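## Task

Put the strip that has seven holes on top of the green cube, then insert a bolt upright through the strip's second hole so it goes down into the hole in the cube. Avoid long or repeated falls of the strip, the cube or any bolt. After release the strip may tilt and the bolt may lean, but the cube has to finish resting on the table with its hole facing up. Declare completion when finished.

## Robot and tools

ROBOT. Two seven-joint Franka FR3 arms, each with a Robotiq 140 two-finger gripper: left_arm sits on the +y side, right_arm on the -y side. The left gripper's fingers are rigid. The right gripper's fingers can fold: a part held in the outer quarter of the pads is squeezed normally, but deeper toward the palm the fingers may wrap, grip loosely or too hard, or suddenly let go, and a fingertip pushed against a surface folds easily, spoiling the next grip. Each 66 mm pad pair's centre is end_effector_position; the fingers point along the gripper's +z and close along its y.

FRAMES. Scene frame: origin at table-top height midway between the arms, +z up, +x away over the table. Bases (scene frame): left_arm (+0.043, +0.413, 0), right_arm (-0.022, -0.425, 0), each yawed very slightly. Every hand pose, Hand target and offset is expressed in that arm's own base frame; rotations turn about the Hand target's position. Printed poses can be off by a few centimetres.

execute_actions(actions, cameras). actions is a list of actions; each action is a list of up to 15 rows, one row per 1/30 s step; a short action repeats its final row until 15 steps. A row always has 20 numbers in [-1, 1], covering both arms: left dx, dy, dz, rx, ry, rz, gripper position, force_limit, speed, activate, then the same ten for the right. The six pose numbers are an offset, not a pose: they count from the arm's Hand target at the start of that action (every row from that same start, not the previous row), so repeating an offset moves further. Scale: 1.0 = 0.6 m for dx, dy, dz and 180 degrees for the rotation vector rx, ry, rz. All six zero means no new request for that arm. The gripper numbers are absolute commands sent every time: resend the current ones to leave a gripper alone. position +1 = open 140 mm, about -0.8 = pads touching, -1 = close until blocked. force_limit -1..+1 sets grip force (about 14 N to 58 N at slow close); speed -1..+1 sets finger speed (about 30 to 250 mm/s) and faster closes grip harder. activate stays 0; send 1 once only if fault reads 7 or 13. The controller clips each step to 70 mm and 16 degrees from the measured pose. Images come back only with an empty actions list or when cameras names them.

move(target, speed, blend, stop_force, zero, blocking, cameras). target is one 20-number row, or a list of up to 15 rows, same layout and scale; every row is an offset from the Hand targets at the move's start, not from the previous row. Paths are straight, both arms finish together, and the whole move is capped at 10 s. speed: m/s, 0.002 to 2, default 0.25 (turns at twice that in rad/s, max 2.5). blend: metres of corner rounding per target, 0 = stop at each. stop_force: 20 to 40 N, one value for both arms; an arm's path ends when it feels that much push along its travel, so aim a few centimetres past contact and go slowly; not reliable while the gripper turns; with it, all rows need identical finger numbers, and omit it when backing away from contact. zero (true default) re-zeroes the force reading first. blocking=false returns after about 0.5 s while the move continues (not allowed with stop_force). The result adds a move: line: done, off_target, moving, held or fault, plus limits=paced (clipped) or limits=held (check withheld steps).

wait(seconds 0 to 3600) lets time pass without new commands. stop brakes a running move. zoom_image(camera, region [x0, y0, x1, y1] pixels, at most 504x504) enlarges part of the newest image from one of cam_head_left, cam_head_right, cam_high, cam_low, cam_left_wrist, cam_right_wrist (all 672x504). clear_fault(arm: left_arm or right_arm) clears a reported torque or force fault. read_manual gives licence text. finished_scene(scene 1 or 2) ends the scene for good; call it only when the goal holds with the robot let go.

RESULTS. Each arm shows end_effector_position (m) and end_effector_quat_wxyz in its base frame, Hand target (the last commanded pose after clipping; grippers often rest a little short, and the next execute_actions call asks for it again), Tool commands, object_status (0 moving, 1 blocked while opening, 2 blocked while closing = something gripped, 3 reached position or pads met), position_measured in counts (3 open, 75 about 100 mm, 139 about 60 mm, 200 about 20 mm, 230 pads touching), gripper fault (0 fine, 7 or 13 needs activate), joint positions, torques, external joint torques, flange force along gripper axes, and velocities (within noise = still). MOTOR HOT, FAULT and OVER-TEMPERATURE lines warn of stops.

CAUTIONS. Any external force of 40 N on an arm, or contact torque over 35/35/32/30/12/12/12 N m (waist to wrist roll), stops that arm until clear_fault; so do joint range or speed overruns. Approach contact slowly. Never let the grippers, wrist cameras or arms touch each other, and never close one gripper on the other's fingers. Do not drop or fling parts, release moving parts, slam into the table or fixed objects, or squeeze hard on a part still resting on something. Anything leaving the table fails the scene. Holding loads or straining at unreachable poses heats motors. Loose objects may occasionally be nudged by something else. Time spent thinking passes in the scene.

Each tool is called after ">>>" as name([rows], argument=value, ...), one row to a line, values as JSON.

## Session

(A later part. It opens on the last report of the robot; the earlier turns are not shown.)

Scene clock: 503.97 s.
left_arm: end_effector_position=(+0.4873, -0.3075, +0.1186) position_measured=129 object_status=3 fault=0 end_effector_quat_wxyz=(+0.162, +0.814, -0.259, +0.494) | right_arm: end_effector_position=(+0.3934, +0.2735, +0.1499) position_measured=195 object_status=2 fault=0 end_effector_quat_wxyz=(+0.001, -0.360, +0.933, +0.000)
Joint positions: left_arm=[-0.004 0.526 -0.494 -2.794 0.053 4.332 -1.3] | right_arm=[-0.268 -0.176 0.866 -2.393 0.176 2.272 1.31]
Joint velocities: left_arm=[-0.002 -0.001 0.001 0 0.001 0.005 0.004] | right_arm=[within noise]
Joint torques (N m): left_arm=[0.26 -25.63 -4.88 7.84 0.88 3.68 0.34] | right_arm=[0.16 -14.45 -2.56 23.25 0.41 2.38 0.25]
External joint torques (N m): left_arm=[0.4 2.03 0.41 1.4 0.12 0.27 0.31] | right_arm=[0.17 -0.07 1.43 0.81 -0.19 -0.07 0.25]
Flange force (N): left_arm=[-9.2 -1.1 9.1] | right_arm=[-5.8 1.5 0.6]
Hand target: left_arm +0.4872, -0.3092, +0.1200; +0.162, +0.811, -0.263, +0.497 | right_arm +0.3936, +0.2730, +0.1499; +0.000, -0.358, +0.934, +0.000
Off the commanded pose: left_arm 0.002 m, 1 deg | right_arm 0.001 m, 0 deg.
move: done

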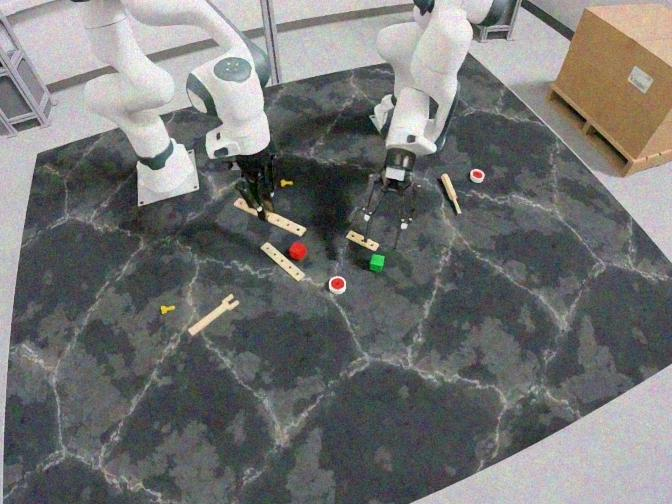

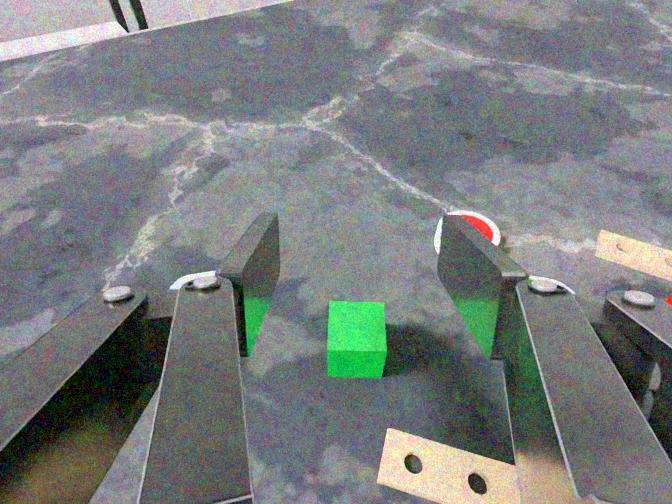

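>>> zoom_image(camera="cam_high", region=[362, 248, 392, 278])

>>> execute_actions(actions=[], cameras=["cam_low","cam_head_left","cam_head_right"])

>>> zoom_image(camera="cam_low", region=[340, 240, 375, 275])

>>> zoom_image(camera="cam_head_right", region=[325, 240, 365, 280])

Scaled by 16.800 from the camera's image (finer frame: 960x720).

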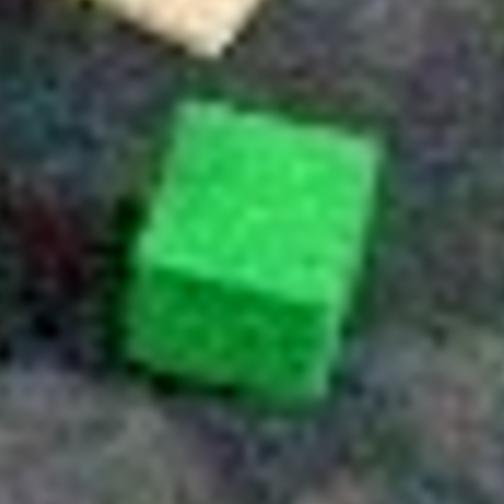

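Scene clock: 519.03 s.
left_arm: end_effector_position=(+0.4874, -0.3074, +0.1188) position_measured=129 object_status=3 fault=0 end_effector_quat_wxyz=(+0.162, +0.813, -0.260, +0.495) | right_arm: end_effector_position=(+0.3934, +0.2735, +0.1499) position_measured=195 object_status=2 fault=0 end_effector_quat_wxyz=(+0.001, -0.360, +0.933, +0.000)
Joint positions: left_arm=[-0.004 0.526 -0.494 -2.794 0.053 4.332 -1.299] | right_arm=[-0.268 -0.176 0.866 -2.393 0.176 2.272 1.31]
Joint velocities: within noise
Joint torques (N m): left_arm=[-0.08 -25.6 -5.1 7.84 0.89 3.69 0.37] | right_arm=[0.11 -14.46 -2.56 23.21 0.41 2.36 0.23]
External joint torques (N m): left_arm=[0.06 2.11 0.22 1.34 0.13 0.27 0.35] | right_arm=[0 -0.04 1.31 0.78 -0.19 -0.08 0.23]
Flange force (N): left_arm=[-9.5 0.1 9.3] | right_arm=[-5.8 1.2 0.6]
Hand target: left_arm +0.4872, -0.3092, +0.1200; +0.162, +0.811, -0.263, +0.497 | right_arm +0.3936, +0.2730, +0.1499; +0.000, -0.358, +0.934, +0.000
Tool commands: left_gripper/position=+0.0 left_gripper/force_limit=-0.5 left_gripper/speed=-1.0 left_gripper/activate=+0.0 right_gripper/position=-1.0 right_gripper/force_limit=-0.5 right_gripper/speed=-1.0 right_gripper/activate=+0.0
Off the commanded pose: left_arm 0.002 m, 1 deg | right_arm 0.001 m, 0 deg.
Images, in order (width x height): cam_head_left 672x504, cam_head_right 672x504, cam_low 672x504.

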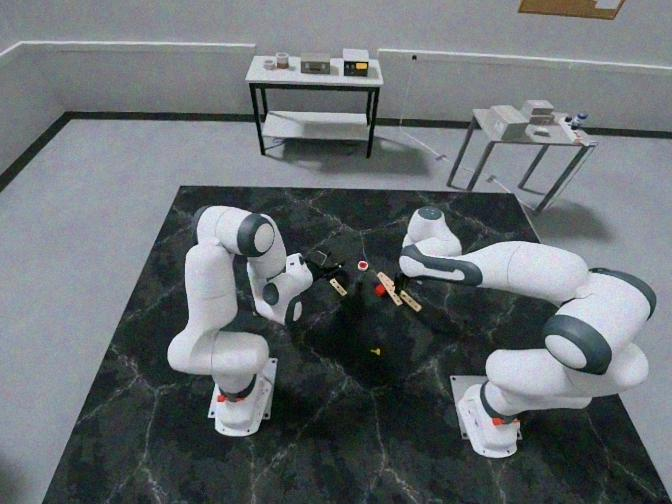

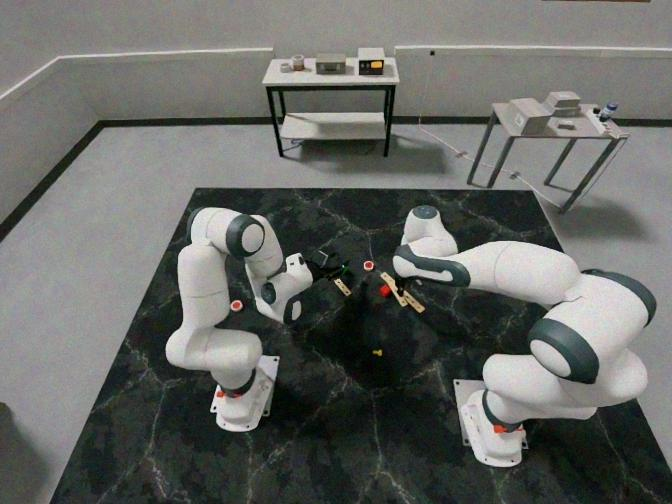

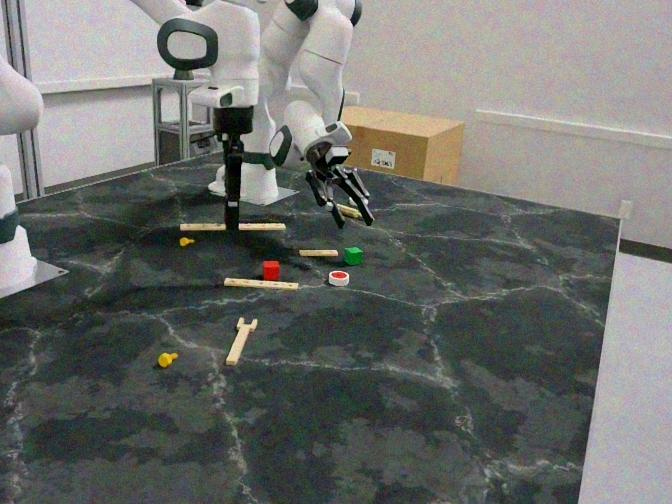

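Scaled by 14.400 from the camera's image (finer frame: 960x720).

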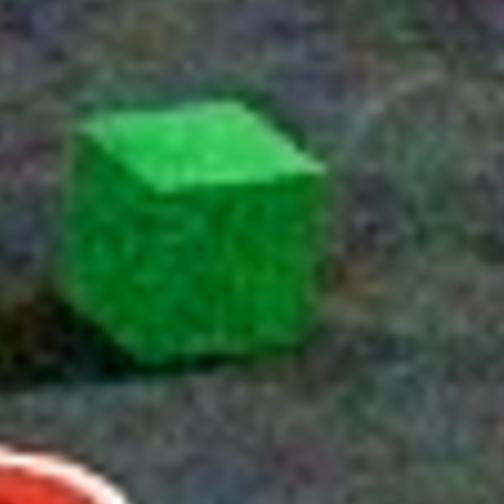

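Scaled by 12.600 from the camera's image (finer frame: 960x720).

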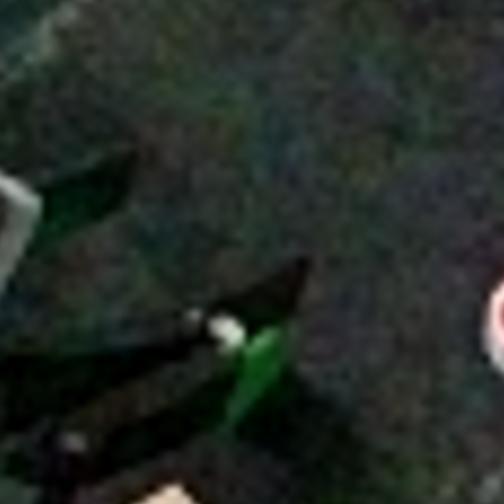

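>>> move(target=[0.0352,-0.0167,0.0,0.2058,0.2832,0,0,-0.5,-1,0,0,0,0,0,0,0,-1,-0.5,-1,0], speed=0.2, cameras=["cam_left_wrist"])

Scene clock: 545.67 s.
left_arm: end_effector_position=(+0.5089, -0.3198, +0.1205) position_measured=129 object_status=3 fault=0 end_effector_quat_wxyz=(+0.002, +0.951, -0.310, +0.001) | right_arm: end_effector_position=(+0.3934, +0.2735, +0.1499) position_measured=195 object_status=2 fault=0 end_effector_quat_wxyz=(+0.001, -0.360, +0.933, +0.000)
Joint positions: left_arm=[-0.048 0.304 -0.541 -1.987 0.195 2.244 -1.631] | right_arm=[-0.268 -0.176 0.866 -2.393 0.176 2.272 1.31]
Joint velocities: left_arm=[-0.001 0.001 0.002 0 0.001 -0.004 -0.005] | right_arm=[within noise]
Joint torques (N m): left_arm=[0.39 -34.49 -4.37 24.15 0.5 2.45 -0.12] | right_arm=[0.16 -14.44 -2.56 23.23 0.42 2.37 0.24]
External joint torques (N m): left_arm=[0.72 1.85 0.71 1.53 -0.18 -0.17 -0.12] | right_arm=[0.04 -0.1 1.28 0.89 -0.18 -0.06 0.24]
Flange force (N): left_arm=[11.4 -1.7 1.3] | right_arm=[-5.8 1.2 0.4]
Hand target: left_arm +0.5083, -0.3192, +0.1200; +0.000, +0.951, -0.308, +0.000 | right_arm +0.3936, +0.2730, +0.1499; +0.000, -0.358, +0.934, +0.000
Off the commanded pose: left_arm 0.001 m, 0 deg | right_arm 0.001 m, 0 deg.
move: done

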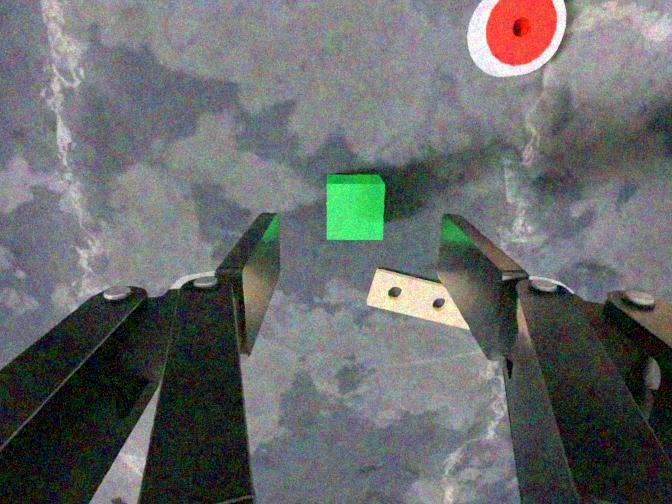

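>>> move(target=[-0.002,-0.0027,-0.1138,0,0,0,0,-0.5,-1,0,0,0,0,0,0,0,-1,-0.5,-1,0], speed=0.1)

>>> move(target=[0,0,0,0,0,0,-1,-0.5,-1,0,0,0,0,0,0,0,-1,-0.5,-1,0], speed=0.1)

>>> wait(seconds=0.5)

Scene clock: 559.47 s.
left_arm: end_effector_position=(+0.5058, -0.3198, +0.0514) position_measured=129 object_status=3 fault=0 end_effector_quat_wxyz=(+0.001, +0.951, -0.310, -0.003) | right_arm: end_effector_position=(+0.3934, +0.2735, +0.1499) position_measured=195 object_status=2 fault=0 end_effector_quat_wxyz=(+0.001, -0.360, +0.933, +0.000)
Joint positions: left_arm=[-0.1 0.418 -0.482 -2.021 0.27 2.371 -1.684] | right_arm=[-0.268 -0.176 0.866 -2.393 0.176 2.272 1.31]
Joint velocities: left_arm=[-0.001 0 0.001 -0.001 0.001 0.003 -0.006] | right_arm=[within noise]
Joint torques (N m): left_arm=[-0.19 -37.36 -5.69 22.18 0.55 2.86 -0.07] | right_arm=[0.14 -14.44 -2.53 23.26 0.42 2.37 0.22]
External joint torques (N m): left_arm=[0.2 1.73 0.5 1.1 -0.07 0.25 -0.07] | right_arm=[0.11 -0.1 1.41 0.84 -0.19 -0.08 0.22]
Flange force (N): left_arm=[8.6 -0.8 3.6] | right_arm=[-5.7 1.4 0.4]
Hand target: left_arm +0.5071, -0.3208, +0.0518; +0.000, +0.951, -0.308, +0.000 | right_arm +0.3936, +0.2730, +0.1499; +0.000, -0.358, +0.934, +0.000
Off the commanded pose: left_arm 0.002 m, 0 deg | right_arm 0.001 m, 0 deg.
move: done

Scene clock: 560.87 s.
left_arm: end_effector_position=(+0.5060, -0.3197, +0.0512) position_measured=185 object_status=0 fault=0 end_effector_quat_wxyz=(+0.000, +0.951, -0.309, -0.003) | right_arm: end_effector_position=(+0.3934, +0.2735, +0.1499) position_measured=195 object_status=2 fault=0 end_effector_quat_wxyz=(+0.001, -0.360, +0.933, +0.000)
Joint positions: left_arm=[-0.102 0.418 -0.479 -2.021 0.27 2.372 -1.685] | right_arm=[-0.268 -0.176 0.866 -2.393 0.176 2.272 1.31]
Joint torques (N m): left_arm=[-0.17 -36.74 -5.84 21.77 0.43 2.81 -0.09] | right_arm=[0.12 -14.46 -2.55 23.28 0.42 2.37 0.26]
External joint torques (N m): left_arm=[0.12 2.31 0.23 0.7 -0.18 0.2 -0.09] | right_arm=[-0.03 -0.15 1.26 0.99 -0.18 -0.05 0.26]
Flange force (N): left_arm=[8.4 -0.5 4.4] | right_arm=[-6.0 1.1 0.2]
Hand target: left_arm +0.5071, -0.3208, +0.0518; +0.000, +0.951, -0.308, +0.000 | right_arm +0.3936, +0.2730, +0.1499; +0.000, -0.358, +0.934, +0.000
Off the commanded pose: left_arm 0.002 m, 0 deg | right_arm 0.001 m, 0 deg.
move: done

Scene clock: 561.37 s.
left_arm: end_effector_position=(+0.5060, -0.3197, +0.0512) position_measured=185 object_status=2 fault=0 end_effector_quat_wxyz=(+0.000, +0.951, -0.309, -0.003) | right_arm: end_effector_position=(+0.3934, +0.2735, +0.1499) position_measured=195 object_status=2 fault=0 end_effector_quat_wxyz=(+0.001, -0.360, +0.933, +0.000)
Joint positions: left_arm=[-0.102 0.418 -0.479 -2.021 0.27 2.372 -1.685] | right_arm=[-0.268 -0.176 0.866 -2.393 0.176 2.272 1.31]
Joint torques (N m): left_arm=[-0.16 -36.74 -5.82 21.75 0.42 2.82 -0.09] | right_arm=[0.16 -14.47 -2.56 23.26 0.41 2.38 0.28]
External joint torques (N m): left_arm=[-0.02 2.42 0.12 0.59 -0.19 0.21 -0.1] | right_arm=[0.08 -0.15 1.32 0.93 -0.19 -0.05 0.28]
Flange force (N): left_arm=[8.4 -0.3 4.6] | right_arm=[-5.9 1.3 0.3]
Hand target: left_arm +0.5071, -0.3208, +0.0518; +0.000, +0.951, -0.308, +0.000 | right_arm +0.3936, +0.2730, +0.1499; +0.000, -0.358, +0.934, +0.000
Tool commands: left_gripper/position=-1.0 left_gripper/force_limit=-0.5 left_gripper/speed=-1.0 left_gripper/activate=+0.0 right_gripper/position=-1.0 right_gripper/force_limit=-0.5 right_gripper/speed=-1.0 right_gripper/activate=+0.0
Off the commanded pose: left_arm 0.002 m, 0 deg | right_arm 0.001 m, 0 deg.
wait: 0.50 s; at rest by 0.17 s

>>> move([
  [0,0,0.04,0,0,0,-1,-0.5,-1,0,0,0,0,0,0,0,-1,-0.5,-1,0],
  [0,0,0.04,0,0,-0.564,-1,-0.5,-1,0,0,0,0,0,0,0,-1,-0.5,-1,0],
  [0,0,0.001,0,0,-0.564,-1,-0.5,-1,0,0,0,0,0,0,0,-1,-0.5,-1,0],
], speed=[0.05,0.5,0.03])

Scene clock: 574.27 s.
left_arm: end_effector_position=(+0.5067, -0.3193, +0.0526) position_measured=185 object_status=2 fault=0 end_effector_quat_wxyz=(-0.002, -0.363, +0.932, +0.002) | right_arm: end_effector_position=(+0.3934, +0.2735, +0.1499) position_measured=195 object_status=2 fault=0 end_effector_quat_wxyz=(+0.001, -0.360, +0.933, +0.000)
Joint positions: left_arm=[0.41 0.695 -1.063 -1.977 0.763 2.197 -0.219] | right_arm=[-0.268 -0.176 0.866 -2.393 0.176 2.272 1.31]
Joint velocities: left_arm=[0.001 0 0.002 -0.001 0 0.005 0] | right_arm=[within noise]
Joint torques (N m): left_arm=[-0.26 -31.03 -18.15 18.85 0.63 2.66 -0.06] | right_arm=[0.16 -14.46 -2.5 23.27 0.41 2.37 0.22]
External joint torques (N m): left_arm=[-0.22 1.37 0.03 0.85 0.03 0.09 -0.06] | right_arm=[0.21 -0.14 1.52 0.85 -0.19 -0.08 0.22]
Flange force (N): left_arm=[-1.3 -6.7 2.4] | right_arm=[-5.7 1.6 0.4]
Hand target: left_arm +0.5071, -0.3208, +0.0524; +0.000, -0.363, +0.932, +0.000 | right_arm +0.3936, +0.2730, +0.1499; +0.000, -0.358, +0.934, +0.000
Off the commanded pose: left_arm 0.002 m, 0 deg | right_arm 0.001 m, 0 deg.
move: done; limits=paced

>>> move(target=[0,0,-0.004,0,0,0,-1,-0.5,-1,0,0,0,0,0,0,0,-1,-0.5,-1,0], speed=0.01)

Scene clock: 578.37 s.
left_arm: end_effector_position=(+0.5070, -0.3193, +0.0504) position_measured=185 object_status=2 fault=0 end_effector_quat_wxyz=(-0.001, -0.363, +0.932, +0.002) | right_arm: end_effector_position=(+0.3934, +0.2735, +0.1499) position_measured=195 object_status=2 fault=0 end_effector_quat_wxyz=(+0.001, -0.360, +0.933, +0.000)
Joint positions: left_arm=[0.404 0.695 -1.055 -1.978 0.763 2.203 -0.22] | right_arm=[-0.268 -0.176 0.866 -2.393 0.176 2.272 1.31]
Joint velocities: left_arm=[-0.002 0.001 0.003 -0.001 0 0.004 0] | right_arm=[within noise]
Joint torques (N m): left_arm=[0.02 -31.23 -18.35 18.75 0.43 2.74 -0.07] | right_arm=[0.13 -14.47 -2.58 23.27 0.42 2.37 0.27]
External joint torques (N m): left_arm=[0.2 1.49 -0.09 0.77 -0.17 0.16 -0.07] | right_arm=[0.22 -0.14 1.47 0.88 -0.18 -0.07 0.27]
Flange force (N): left_arm=[-1.5 -4.9 1.7] | right_arm=[-5.8 1.6 0.4]
Hand target: left_arm +0.5071, -0.3208, +0.0500; +0.000, -0.363, +0.932, +0.000 | right_arm +0.3936, +0.2730, +0.1499; +0.000, -0.358, +0.934, +0.000
Off the commanded pose: left_arm 0.002 m, 0 deg | right_arm 0.001 m, 0 deg.
move: done

>>> move(target=[0,0,-0.006,0,0,0,-1,-0.5,-1,0,0,0,0,0,0,0,-1,-0.5,-1,0], speed=0.01)

Scene clock: 581.73 s.
left_arm: end_effector_position=(+0.5077, -0.3213, +0.0488) position_measured=185 object_status=2 fault=0 end_effector_quat_wxyz=(+0.000, -0.362, +0.932, +0.000) | right_arm: end_effector_position=(+0.3934, +0.2735, +0.1499) position_measured=195 object_status=2 fault=0 end_effector_quat_wxyz=(+0.001, -0.360, +0.933, +0.000)
Joint positions: left_arm=[0.397 0.696 -1.048 -1.978 0.765 2.212 -0.22] | right_arm=[-0.268 -0.176 0.866 -2.393 0.176 2.272 1.31]
Joint velocities: left_arm=[0 0.001 0.001 0 0.001 0.003 0] | right_arm=[within noise]
Joint torques (N m): left_arm=[-0.88 -28.97 -16.17 17.14 0.56 2.45 -0.1] | right_arm=[0.11 -14.43 -2.58 23.26 0.41 2.38 0.26]
External joint torques (N m): left_arm=[-0.79 3.87 1.94 -0.86 -0.05 -0.14 -0.1] | right_arm=[-0.02 -0.06 1.25 0.89 -0.19 -0.06 0.26]
Flange force (N): left_arm=[-1.1 -9.9 10.2] | right_arm=[-6.1 1.1 0.5]
Hand target: left_arm +0.5071, -0.3208, +0.0464; +0.000, -0.363, +0.932, +0.000 | right_arm +0.3936, +0.2730, +0.1499; +0.000, -0.358, +0.934, +0.000
Off the commanded pose: left_arm 0.003 m, 0 deg | right_arm 0.001 m, 0 deg.
move: done

>>> move([
  [0,0,0.003,0,0,0,-1,-0.5,-1,0,0,0,0,0,0,0,-1,-0.5,-1,0],
  [0,0,0.003,0,0,0,0,-0.5,-1,0,0,0,0,0,0,0,-1,-0.5,-1,0],
  [0,0,0.12,0,0,0,0,-0.5,-1,0,0,0,0,0,0,0,-1,-0.5,-1,0],
], speed=[0.01,0.05,0.1], cameras=["cam_left_wrist"])

>>> zoom_image(camera="cam_left_wrist", region=[310, 170, 410, 270])

Scene clock: 590.07 s.
left_arm: end_effector_position=(+0.5077, -0.3217, +0.1184) position_measured=129 object_status=3 fault=0 end_effector_quat_wxyz=(+0.002, -0.364, +0.931, -0.001) | right_arm: end_effector_position=(+0.3934, +0.2735, +0.1499) position_measured=195 object_status=2 fault=0 end_effector_quat_wxyz=(+0.001, -0.360, +0.933, +0.000)
Joint positions: left_arm=[0.494 0.611 -1.189 -1.954 0.669 2.102 -0.174] | right_arm=[-0.268 -0.176 0.866 -2.393 0.176 2.272 1.31]
Joint velocities: left_arm=[0 -0.001 0.001 -0.001 0 -0.004 0.004] | right_arm=[within noise]
Joint torques (N m): left_arm=[0.76 -26.92 -18.27 20.93 0.47 2.24 0.28] | right_arm=[0.14 -14.45 -2.54 23.26 0.42 2.36 0.22]
External joint torques (N m): left_arm=[0.7 1.66 -1.07 1.2 -0.18 -0.34 0.28] | right_arm=[0.08 -0.14 1.37 0.94 -0.18 -0.06 0.22]
Flange force (N): left_arm=[-2.6 -3.3 -2.6] | right_arm=[-5.8 1.3 0.2]
Hand target: left_arm +0.5071, -0.3208, +0.1184; +0.000, -0.363, +0.932, +0.000 | right_arm +0.3936, +0.2730, +0.1499; +0.000, -0.358, +0.934, +0.000
Off the commanded pose: left_arm 0.001 m, 0 deg | right_arm 0.001 m, 0 deg.
move: done

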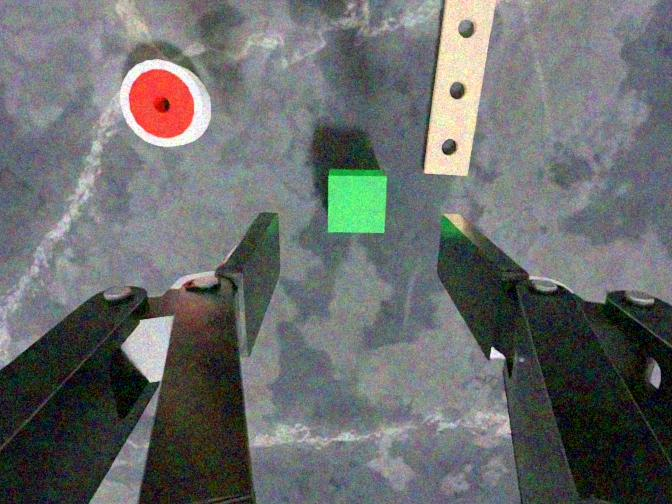

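Scaled by 5.040 from the camera's image (finer frame: 960x720).

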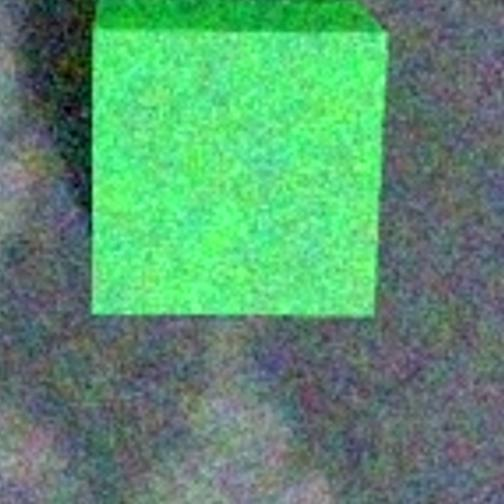

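>>> move(target=[0,0,0.02,0,0,0.5,0,-0.5,-1,0,0,0,0,0,0,0,-1,-0.5,-1,0], speed=0.6, cameras=["cam_left_wrist","cam_high","cam_low"])

>>> zoom_image(camera="cam_high", region=[360, 245, 400, 285])

>>> zoom_image(camera="cam_low", region=[335, 235, 375, 275])

Scene clock: 599.87 s.
left_arm: end_effector_position=(+0.5070, -0.3198, +0.1285) position_measured=129 object_status=3 fault=0 end_effector_quat_wxyz=(+0.000, +0.914, -0.406, -0.001) | right_arm: end_effector_position=(+0.3934, +0.2735, +0.1499) position_measured=195 object_status=2 fault=0 end_effector_quat_wxyz=(+0.001, -0.360, +0.933, +0.000)
Joint positions: left_arm=[0.063 0.316 -0.666 -1.977 0.242 2.212 -1.46] | right_arm=[-0.268 -0.176 0.866 -2.393 0.176 2.272 1.31]
Joint velocities: left_arm=[0 -0.001 -0.001 0 0.001 0 -0.006] | right_arm=[within noise]
Joint torques (N m): left_arm=[-0.09 -33.94 -6.23 24.22 0.25 2.59 -0.16] | right_arm=[0.17 -14.46 -2.52 23.26 0.42 2.36 0.22]
External joint torques (N m): left_arm=[-0.07 0.73 -0.15 1.4 -0.44 -0.04 -0.16] | right_arm=[0.13 -0.1 1.41 0.82 -0.19 -0.08 0.22]
Flange force (N): left_arm=[7.3 -1.6 -0.6] | right_arm=[-5.6 1.4 0.4]
Hand target: left_arm +0.5071, -0.3208, +0.1304; +0.000, +0.916, -0.402, +0.000 | right_arm +0.3936, +0.2730, +0.1499; +0.000, -0.358, +0.934, +0.000
Off the commanded pose: left_arm 0.002 m, 0 deg | right_arm 0.001 m, 0 deg.
move: done; limits=paced
Images, in order (width x height): cam_high 672x504, cam_low 672x504, cam_left_wrist 672x504.

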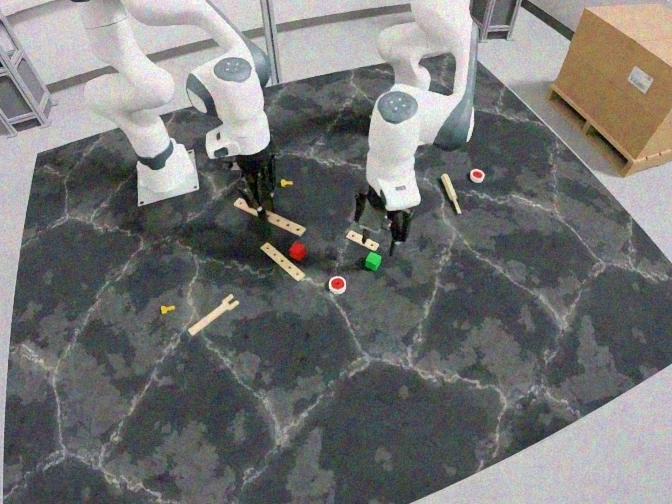

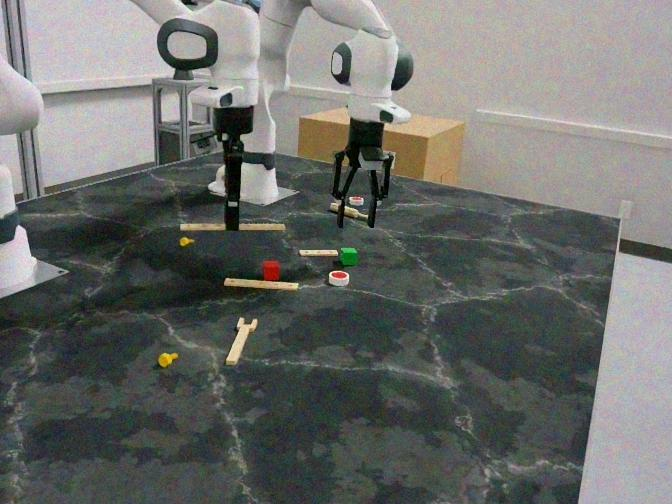

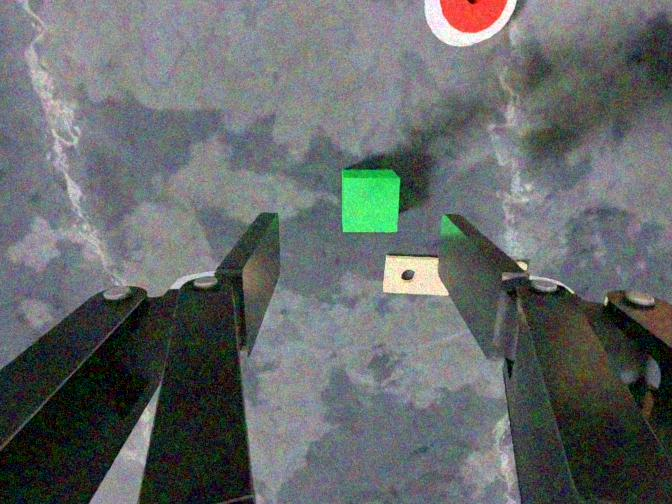

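Scaled by 12.600 from the camera's image (finer frame: 960x720).

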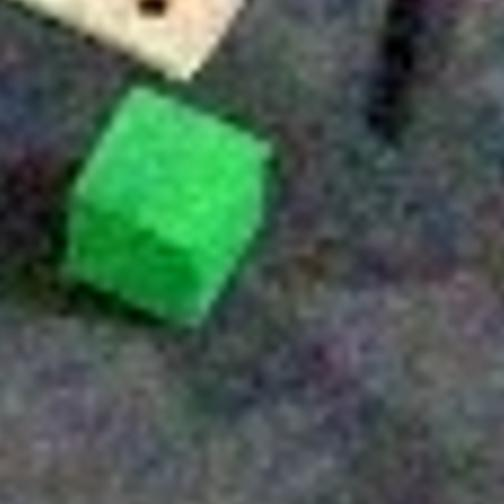

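Scaled by 12.600 from the camera's image (finer frame: 960x720).

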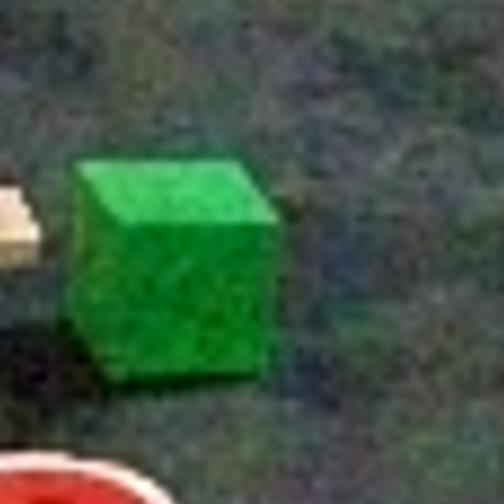

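>>> move(target=[0.0492,-0.0535,-0.0507,0.1104,0.1016,0,0,-0.5,-1,0,0,0,0,0,0,0,-1,-0.5,-1,0], speed=0.2, cameras=["cam_left_wrist"])

>>> zoom_image(camera="cam_left_wrist", region=[300, 170, 420, 290])

Scene clock: 620.23 s.
left_arm: end_effector_position=(+0.5370, -0.3543, +0.1002) position_measured=129 object_status=3 fault=0 end_effector_quat_wxyz=(-0.091, +0.892, -0.388, -0.212) | right_arm: end_effector_position=(+0.3934, +0.2735, +0.1499) position_measured=195 object_status=2 fault=0 end_effector_quat_wxyz=(+0.001, -0.360, +0.933, +0.000)
Joint positions: left_arm=[-0.449 1.049 -0.409 -0.774 0.397 1.307 -1.485] | right_arm=[-0.268 -0.176 0.866 -2.393 0.176 2.272 1.31]
Joint velocities: left_arm=[0 -0.001 -0.001 -0.001 0 -0.005 0.004] | right_arm=[within noise]
Joint torques (N m): left_arm=[-0.21 -53.52 -5.67 23.86 0.86 0.97 0.35] | right_arm=[0.13 -14.47 -2.52 23.25 0.42 2.36 0.22]
External joint torques (N m): left_arm=[-0.1 3.1 0.1 1.95 -0.1 -0.22 0.36] | right_arm=[-0.01 -0.1 1.3 0.88 -0.18 -0.07 0.22]
Flange force (N): left_arm=[0.0 0.0 0.0] | right_arm=[-5.8 1.1 0.4]
Hand target: left_arm +0.5366, -0.3529, +0.1000; -0.093, +0.890, -0.391, -0.214 | right_arm +0.3936, +0.2730, +0.1499; +0.000, -0.358, +0.934, +0.000
Off the commanded pose: left_arm 0.001 m, 1 deg | right_arm 0.001 m, 0 deg.
move: done

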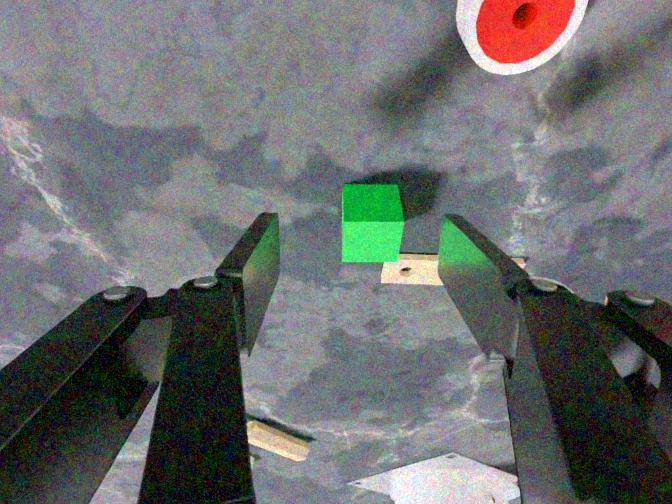

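Scaled by 4.200 from the camera's image (finer frame: 960x720).

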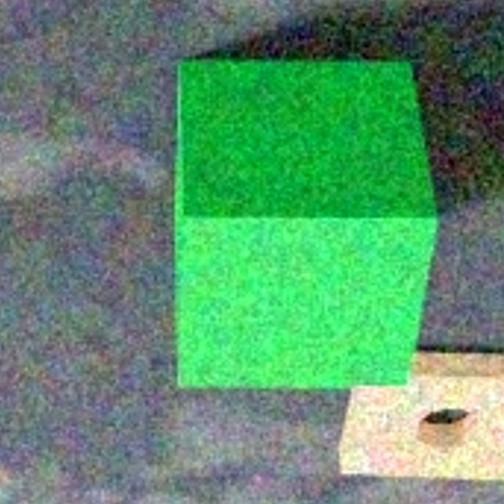

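>>> move([
  [0.0,0.0,0.12,0,0,0,0,-0.5,-1,0,0,0,0,0,0,0,-1,-0.5,-1,0],
  [-0.0752,0.0818,0.033,-0.368,-0.3385,0,0,-0.5,-1,0,0,0,0,0,0,0,-1,-0.5,-1,0],
], speed=[0.15,0.25], blend=[0.02,0], cameras=["cam_left_wrist"])

>>> zoom_image(camera="cam_left_wrist", region=[300, 280, 420, 400])

Scene clock: 640.20 s.
left_arm: end_effector_position=(+0.4908, -0.3029, +0.1176) position_measured=129 object_status=3 fault=0 end_effector_quat_wxyz=(+0.211, +0.784, -0.340, +0.475) | right_arm: end_effector_position=(+0.3934, +0.2735, +0.1499) position_measured=195 object_status=2 fault=0 end_effector_quat_wxyz=(+0.001, -0.360, +0.933, +0.000)
Joint positions: left_arm=[0.679 0.742 -0.932 -2.793 0.311 4.072 -0.904] | right_arm=[-0.268 -0.176 0.866 -2.393 0.176 2.272 1.31]
Joint velocities: left_arm=[-0.001 0 0.001 0 0.001 0.004 0.004] | right_arm=[within noise]
Joint torques (N m): left_arm=[0 -21.5 -12.88 6.66 2.24 3.29 0.31] | right_arm=[0.14 -14.46 -2.55 23.27 0.42 2.37 0.25]
External joint torques (N m): left_arm=[0.05 1.33 0.22 1.41 0.15 0.3 0.28] | right_arm=[0.11 -0.08 1.38 0.89 -0.19 -0.07 0.25]
Flange force (N): left_arm=[-5.6 -1.4 7.2] | right_arm=[-6.0 1.4 0.5]
Hand target: left_arm +0.4915, -0.3038, +0.1198; +0.210, +0.781, -0.343, +0.478 | right_arm +0.3936, +0.2730, +0.1499; +0.000, -0.358, +0.934, +0.000
Off the commanded pose: left_arm 0.002 m, 1 deg | right_arm 0.001 m, 0 deg.
move: done; limits=paced

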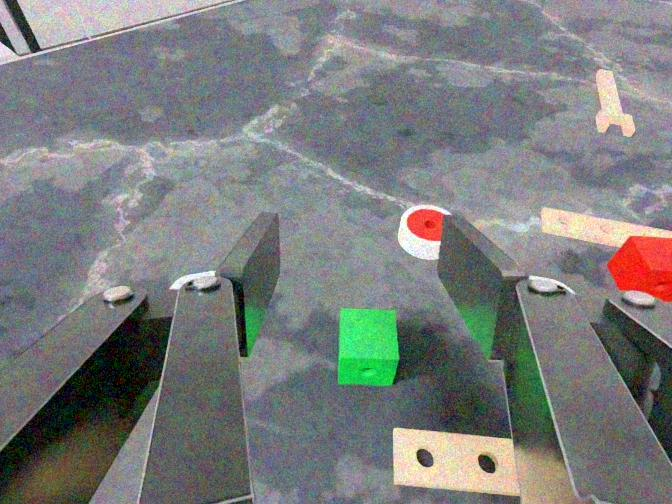

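Scaled by 4.200 from the camera's image (finer frame: 960x720).

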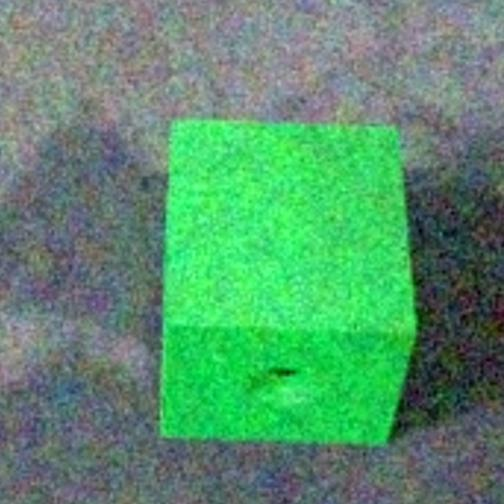

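>>> move(target=[-0.0073,-0.0068,-0.07,0,0,0,0,-0.5,-1,0,0,0,0,0,0,0,-1,-0.5,-1,0], speed=0.1, cameras=["cam_left_wrist"])

Scene clock: 648.87 s.
left_arm: end_effector_position=(+0.4863, -0.3071, +0.0757) position_measured=129 object_status=3 fault=0 end_effector_quat_wxyz=(+0.211, +0.784, -0.340, +0.475) | right_arm: end_effector_position=(+0.3934, +0.2735, +0.1499) position_measured=195 object_status=2 fault=0 end_effector_quat_wxyz=(+0.001, -0.360, +0.933, +0.000)
Joint positions: left_arm=[0.559 0.875 -0.8 -2.739 0.336 4.157 -0.839] | right_arm=[-0.268 -0.176 0.866 -2.393 0.176 2.272 1.31]
Joint velocities: left_arm=[-0.001 0 0.001 0.001 0.002 0.003 0.004] | right_arm=[within noise]
Joint torques (N m): left_arm=[0 -24.27 -13.57 3.99 2.22 3.14 0.31] | right_arm=[0.15 -14.45 -2.54 23.28 0.42 2.37 0.23]
External joint torques (N m): left_arm=[0.12 1.5 0.23 1.37 0.07 0.25 0.29] | right_arm=[0.01 -0.08 1.29 0.89 -0.18 -0.07 0.23]
Flange force (N): left_arm=[-6.1 -0.5 6.9] | right_arm=[-5.9 1.1 0.4]
Hand target: left_arm +0.4871, -0.3079, +0.0778; +0.210, +0.781, -0.343, +0.478 | right_arm +0.3936, +0.2730, +0.1499; +0.000, -0.358, +0.934, +0.000
Off the commanded pose: left_arm 0.002 m, 1 deg | right_arm 0.001 m, 0 deg.
move: done

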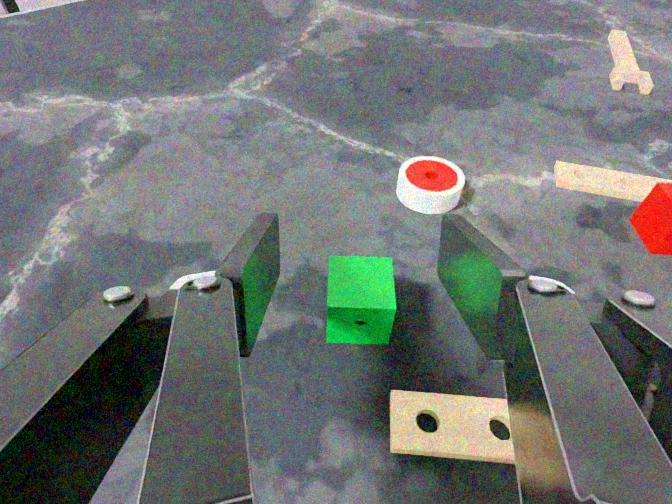

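>>> move(target=[0,0,-0.0525,0,0,0,0,-0.5,-1,0,0,0,0,0,0,0,-1,-0.5,-1,0], speed=0.05, cameras=["cam_left_wrist"])

Scene clock: 654.30 s.
left_arm: end_effector_position=(+0.4867, -0.3069, +0.0446) position_measured=129 object_status=3 fault=0 end_effector_quat_wxyz=(+0.211, +0.784, -0.341, +0.475) | right_arm: end_effector_position=(+0.3934, +0.2735, +0.1499) position_measured=195 object_status=2 fault=0 end_effector_quat_wxyz=(+0.001, -0.360, +0.933, +0.000)
Joint positions: left_arm=[0.503 0.972 -0.721 -2.684 0.375 4.196 -0.806] | right_arm=[-0.268 -0.176 0.866 -2.393 0.176 2.272 1.31]
Joint velocities: left_arm=[-0.001 0.001 0 0 0.001 0.004 0.005] | right_arm=[within noise]
Joint torques (N m): left_arm=[0.05 -25.42 -14.07 2.44 2.37 3.11 0.42] | right_arm=[0.16 -14.41 -2.54 23.25 0.42 2.36 0.26]
External joint torques (N m): left_arm=[0.12 1.9 -0.08 1.46 0.23 0.28 0.39] | right_arm=[0.06 0.01 1.33 0.8 -0.19 -0.08 0.26]
Flange force (N): left_arm=[-7.1 0.0 7.4] | right_arm=[-6.1 1.2 0.7]
Hand target: left_arm +0.4871, -0.3079, +0.0463; +0.210, +0.781, -0.343, +0.478 | right_arm +0.3936, +0.2730, +0.1499; +0.000, -0.358, +0.934, +0.000
Off the commanded pose: left_arm 0.002 m, 1 deg | right_arm 0.001 m, 0 deg.
move: done

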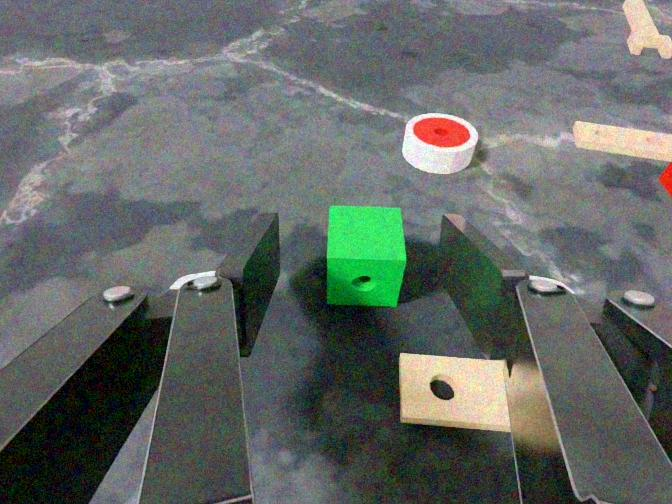

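>>> move([
  [-0.0027,-0.0043,-0.0045,0,0,0,0,-0.5,-1,0,0,0,0,0,0,0,-1,-0.5,-1,0],
  [-0.0027,-0.0043,-0.0045,0,0,0,-1,-0.5,-1,0,0,0,0,0,0,0,-1,-0.5,-1,0],
], speed=0.05, cameras=["cam_left_wrist"])

>>> wait(seconds=0.5)

Scene clock: 662.30 s.
left_arm: end_effector_position=(+0.4846, -0.3105, +0.0427) position_measured=186 object_status=0 fault=0 end_effector_quat_wxyz=(+0.211, +0.782, -0.343, +0.476) | right_arm: end_effector_position=(+0.3934, +0.2735, +0.1499) position_measured=195 object_status=2 fault=0 end_effector_quat_wxyz=(+0.001, -0.360, +0.933, +0.000)
Joint positions: left_arm=[0.487 0.981 -0.714 -2.68 0.375 4.208 -0.802] | right_arm=[-0.268 -0.176 0.866 -2.393 0.176 2.272 1.31]
Joint torques (N m): left_arm=[-0.02 -25.88 -13.83 2.26 1.93 3.05 0.29] | right_arm=[0.17 -14.44 -2.52 23.23 0.41 2.36 0.24]
External joint torques (N m): left_arm=[0 1.7 0.2 1.37 -0.22 0.21 0.26] | right_arm=[0.15 -0.05 1.43 0.78 -0.19 -0.1 0.24]
Flange force (N): left_arm=[-6.1 1.0 7.4] | right_arm=[-5.8 1.5 0.6]
Hand target: left_arm +0.4855, -0.3105, +0.0436; +0.210, +0.781, -0.343, +0.478 | right_arm +0.3936, +0.2730, +0.1499; +0.000, -0.358, +0.934, +0.000
Off the commanded pose: left_arm 0.001 m, 0 deg | right_arm 0.001 m, 0 deg.
move: done

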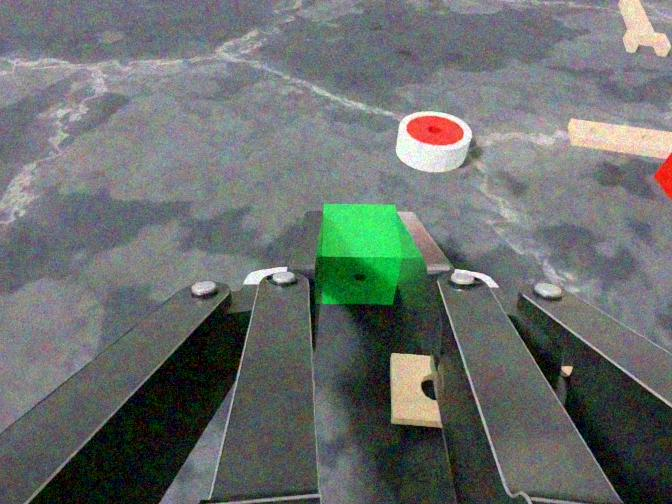

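Scene clock: 662.80 s.
left_arm: end_effector_position=(+0.4846, -0.3105, +0.0427) position_measured=186 object_status=2 fault=0 end_effector_quat_wxyz=(+0.211, +0.782, -0.343, +0.476) | right_arm: end_effector_position=(+0.3934, +0.2735, +0.1499) position_measured=195 object_status=2 fault=0 end_effector_quat_wxyz=(+0.001, -0.360, +0.933, +0.000)
Joint positions: left_arm=[0.487 0.981 -0.714 -2.68 0.375 4.208 -0.802] | right_arm=[-0.268 -0.176 0.866 -2.393 0.176 2.272 1.31]
Joint torques (N m): left_arm=[-0.07 -25.9 -13.81 2.27 1.92 3.04 0.26] | right_arm=[0.16 -14.48 -2.56 23.27 0.41 2.37 0.24]
External joint torques (N m): left_arm=[-0.08 1.73 0.21 1.33 -0.22 0.2 0.23] | right_arm=[0.24 -0.2 1.48 0.92 -0.19 -0.07 0.24]
Flange force (N): left_arm=[-6.1 1.2 7.5] | right_arm=[-5.6 1.7 0.2]
Hand target: left_arm +0.4855, -0.3105, +0.0436; +0.210, +0.781, -0.343, +0.478 | right_arm +0.3936, +0.2730, +0.1499; +0.000, -0.358, +0.934, +0.000
Tool commands: left_gripper/position=-1.0 left_gripper/force_limit=-0.5 left_gripper/speed=-1.0 left_gripper/activate=+0.0 right_gripper/position=-1.0 right_gripper/force_limit=-0.5 right_gripper/speed=-1.0 right_gripper/activate=+0.0
Off the commanded pose: left_arm 0.001 m, 0 deg | right_arm 0.001 m, 0 deg.
wait: 0.50 s; at rest by 0.17 s

>>> move([
  [0,0,0.15,0,0,0,-1,-0.5,-1,0,0,0,0,0,0,0,-1,-0.5,-1,0],
  [0.06,-0.0437,0.178,0.368,0.3385,0,-1,-0.5,-1,0,0,0,0,0,0,0,-1,-0.5,-1,0],
  [0.06,-0.0437,0.035,0.368,0.3385,0,-1,-0.5,-1,0,0,0,0,0,0,0,-1,-0.5,-1,0],
], speed=[0.1,0.3,0.1], blend=[0.02,0.0,0], cameras=["cam_low","cam_left_wrist"])

Scene clock: 686.37 s.
left_arm: end_effector_position=(+0.5208, -0.3346, +0.0648) position_measured=186 object_status=2 fault=0 end_effector_quat_wxyz=(-0.095, +0.889, -0.391, -0.217) | right_arm: end_effector_position=(+0.3934, +0.2735, +0.1499) position_measured=195 object_status=2 fault=0 end_effector_quat_wxyz=(+0.001, -0.360, +0.933, +0.000)
Joint positions: left_arm=[2.129 -1.015 -2.453 -1.075 -0.405 1.468 -1.145] | right_arm=[-0.268 -0.176 0.866 -2.393 0.176 2.272 1.31]
Joint velocities: left_arm=[-0.001 0 -0.002 0 0.002 0.005 0] | right_arm=[within noise]
Joint torques (N m): left_arm=[0.18 50.36 13.88 20.94 0.9 1.61 0] | right_arm=[0.15 -14.47 -2.52 23.29 0.41 2.37 0.23]
External joint torques (N m): left_arm=[0.32 -1.67 -0.52 1.68 -0.4 0.38 0.02] | right_arm=[0.19 -0.07 1.5 0.81 -0.19 -0.09 0.23]
Flange force (N): left_arm=[20.7 -5.0 -8.9] | right_arm=[-5.8 1.6 0.6]
Hand target: left_arm +0.5215, -0.3367, +0.0646; -0.093, +0.890, -0.391, -0.214 | right_arm +0.3936, +0.2730, +0.1499; +0.000, -0.358, +0.934, +0.000
Off the commanded pose: left_arm 0.002 m, 0 deg | right_arm 0.001 m, 0 deg.
move: done; limits=paced

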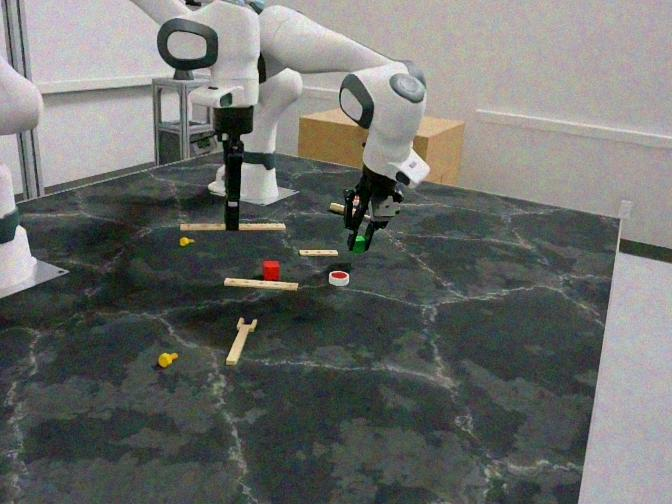

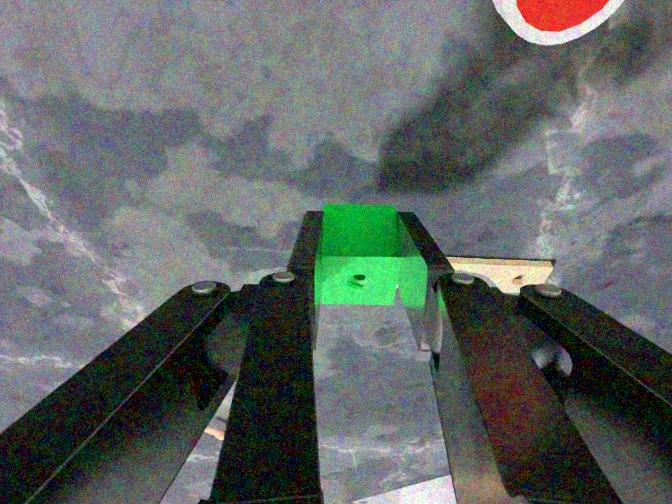

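>>> move(target=[0,0,-0.025,0,0,0,-1,-0.5,-1,0,0,0,0,0,0,0,-1,-0.5,-1,0], speed=0.02, cameras=["cam_low","cam_head_left"])

>>> zoom_image(camera="cam_low", region=[320, 210, 390, 280])

Scene clock: 693.37 s.
left_arm: end_effector_position=(+0.5208, -0.3361, +0.0511) position_measured=186 object_status=2 fault=0 end_effector_quat_wxyz=(-0.095, +0.889, -0.393, -0.215) | right_arm: end_effector_position=(+0.3934, +0.2735, +0.1499) position_measured=195 object_status=2 fault=0 end_effector_quat_wxyz=(+0.001, -0.360, +0.933, +0.000)
Joint positions: left_arm=[2.13 -1.029 -2.462 -1.083 -0.409 1.494 -1.145] | right_arm=[-0.268 -0.176 0.866 -2.393 0.176 2.272 1.31]
Joint velocities: left_arm=[-0.001 0 0 0 -0.002 0.004 0] | right_arm=[within noise]
Joint torques (N m): left_arm=[0.49 50.15 13.89 20.69 0.8 1.75 -0.04] | right_arm=[0.14 -14.49 -2.54 23.28 0.43 2.36 0.23]
External joint torques (N m): left_arm=[0.75 -2.38 -0.6 1.28 -0.47 0.49 -0.03] | right_arm=[0.23 -0.19 1.51 0.95 -0.17 -0.07 0.23]
Flange force (N): left_arm=[21.7 -5.6 -7.4] | right_arm=[-5.7 1.7 0.1]
Hand target: left_arm +0.5215, -0.3367, +0.0496; -0.093, +0.890, -0.391, -0.214 | right_arm +0.3936, +0.2730, +0.1499; +0.000, -0.358, +0.934, +0.000
Off the commanded pose: left_arm 0.002 m, 0 deg | right_arm 0.001 m, 0 deg.
move: done
Images, in order (width x height): cam_head_left 672x504, cam_low 672x504.

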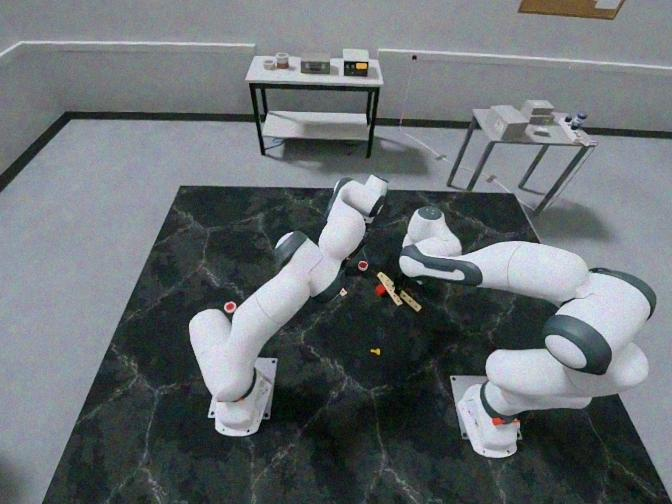

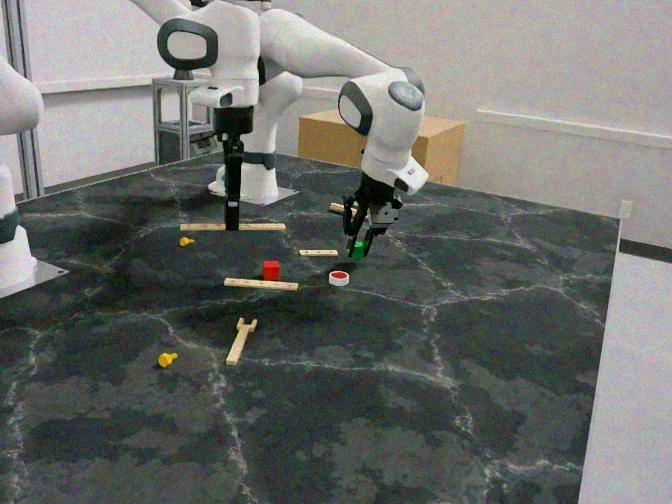

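Scaled by 7.200 from the camera's image (finer frame: 960x720).

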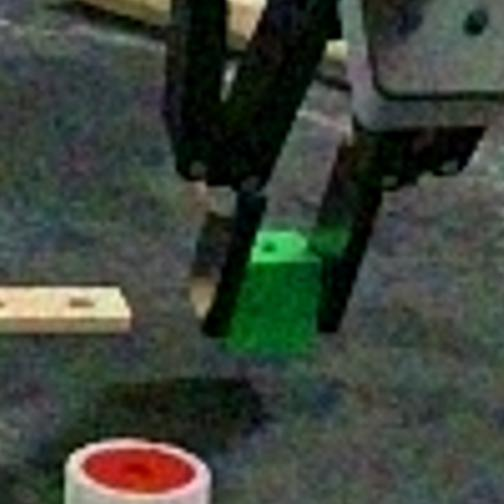

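>>> move(target=[0,0,-0.012,0,0,0,-1,-0.5,-1,0,0,0,0,0,0,0,-1,-0.5,-1,0], speed=0.02, cameras=["cam_low"])

>>> zoom_image(camera="cam_low", region=[320, 210, 390, 280])

Scene clock: 718.90 s.
left_arm: end_effector_position=(+0.5208, -0.3361, +0.0439) position_measured=186 object_status=2 fault=0 end_effector_quat_wxyz=(-0.095, +0.889, -0.393, -0.215) | right_arm: end_effector_position=(+0.3934, +0.2735, +0.1499) position_measured=195 object_status=2 fault=0 end_effector_quat_wxyz=(+0.001, -0.360, +0.933, +0.000)
Joint positions: left_arm=[2.131 -1.037 -2.466 -1.086 -0.411 1.505 -1.145] | right_arm=[-0.268 -0.176 0.866 -2.393 0.176 2.272 1.31]
Joint velocities: left_arm=[0 0 0 0 0.001 0.004 0] | right_arm=[within noise]
Joint torques (N m): left_arm=[0.48 50.22 13.92 20.68 0.78 1.62 -0.07] | right_arm=[0.14 -14.48 -2.57 23.24 0.42 2.37 0.23]
External joint torques (N m): left_arm=[0.67 -2.34 -0.62 1.38 -0.49 0.37 -0.05] | right_arm=[0.11 -0.14 1.38 0.86 -0.18 -0.07 0.23]
Flange force (N): left_arm=[22.4 -5.6 -7.7] | right_arm=[-5.6 1.4 0.3]
Hand target: left_arm +0.5215, -0.3367, +0.0424; -0.093, +0.890, -0.391, -0.214 | right_arm +0.3936, +0.2730, +0.1499; +0.000, -0.358, +0.934, +0.000
Off the commanded pose: left_arm 0.002 m, 0 deg | right_arm 0.001 m, 0 deg.
move: done

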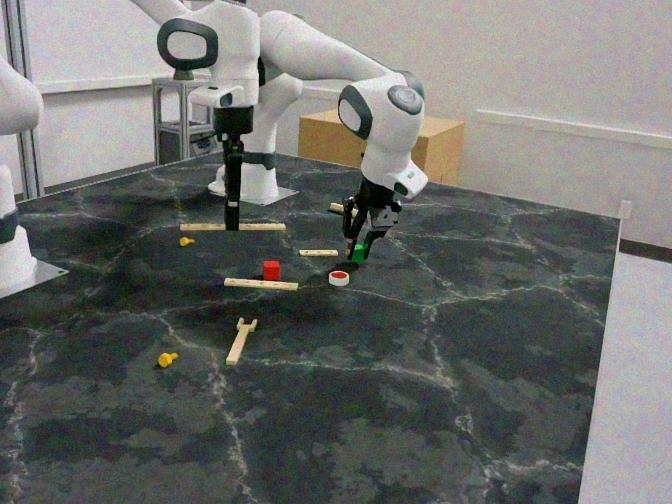

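Scaled by 7.200 from the camera's image (finer frame: 960x720).

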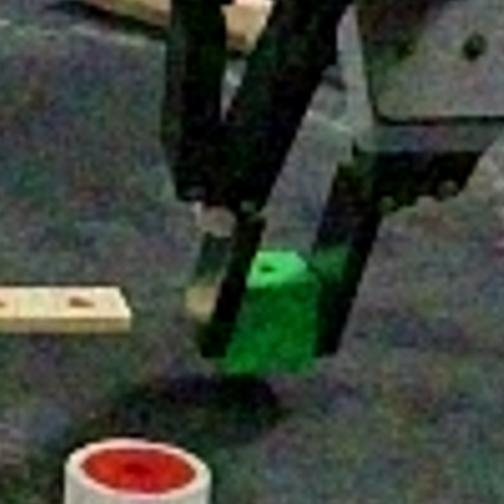

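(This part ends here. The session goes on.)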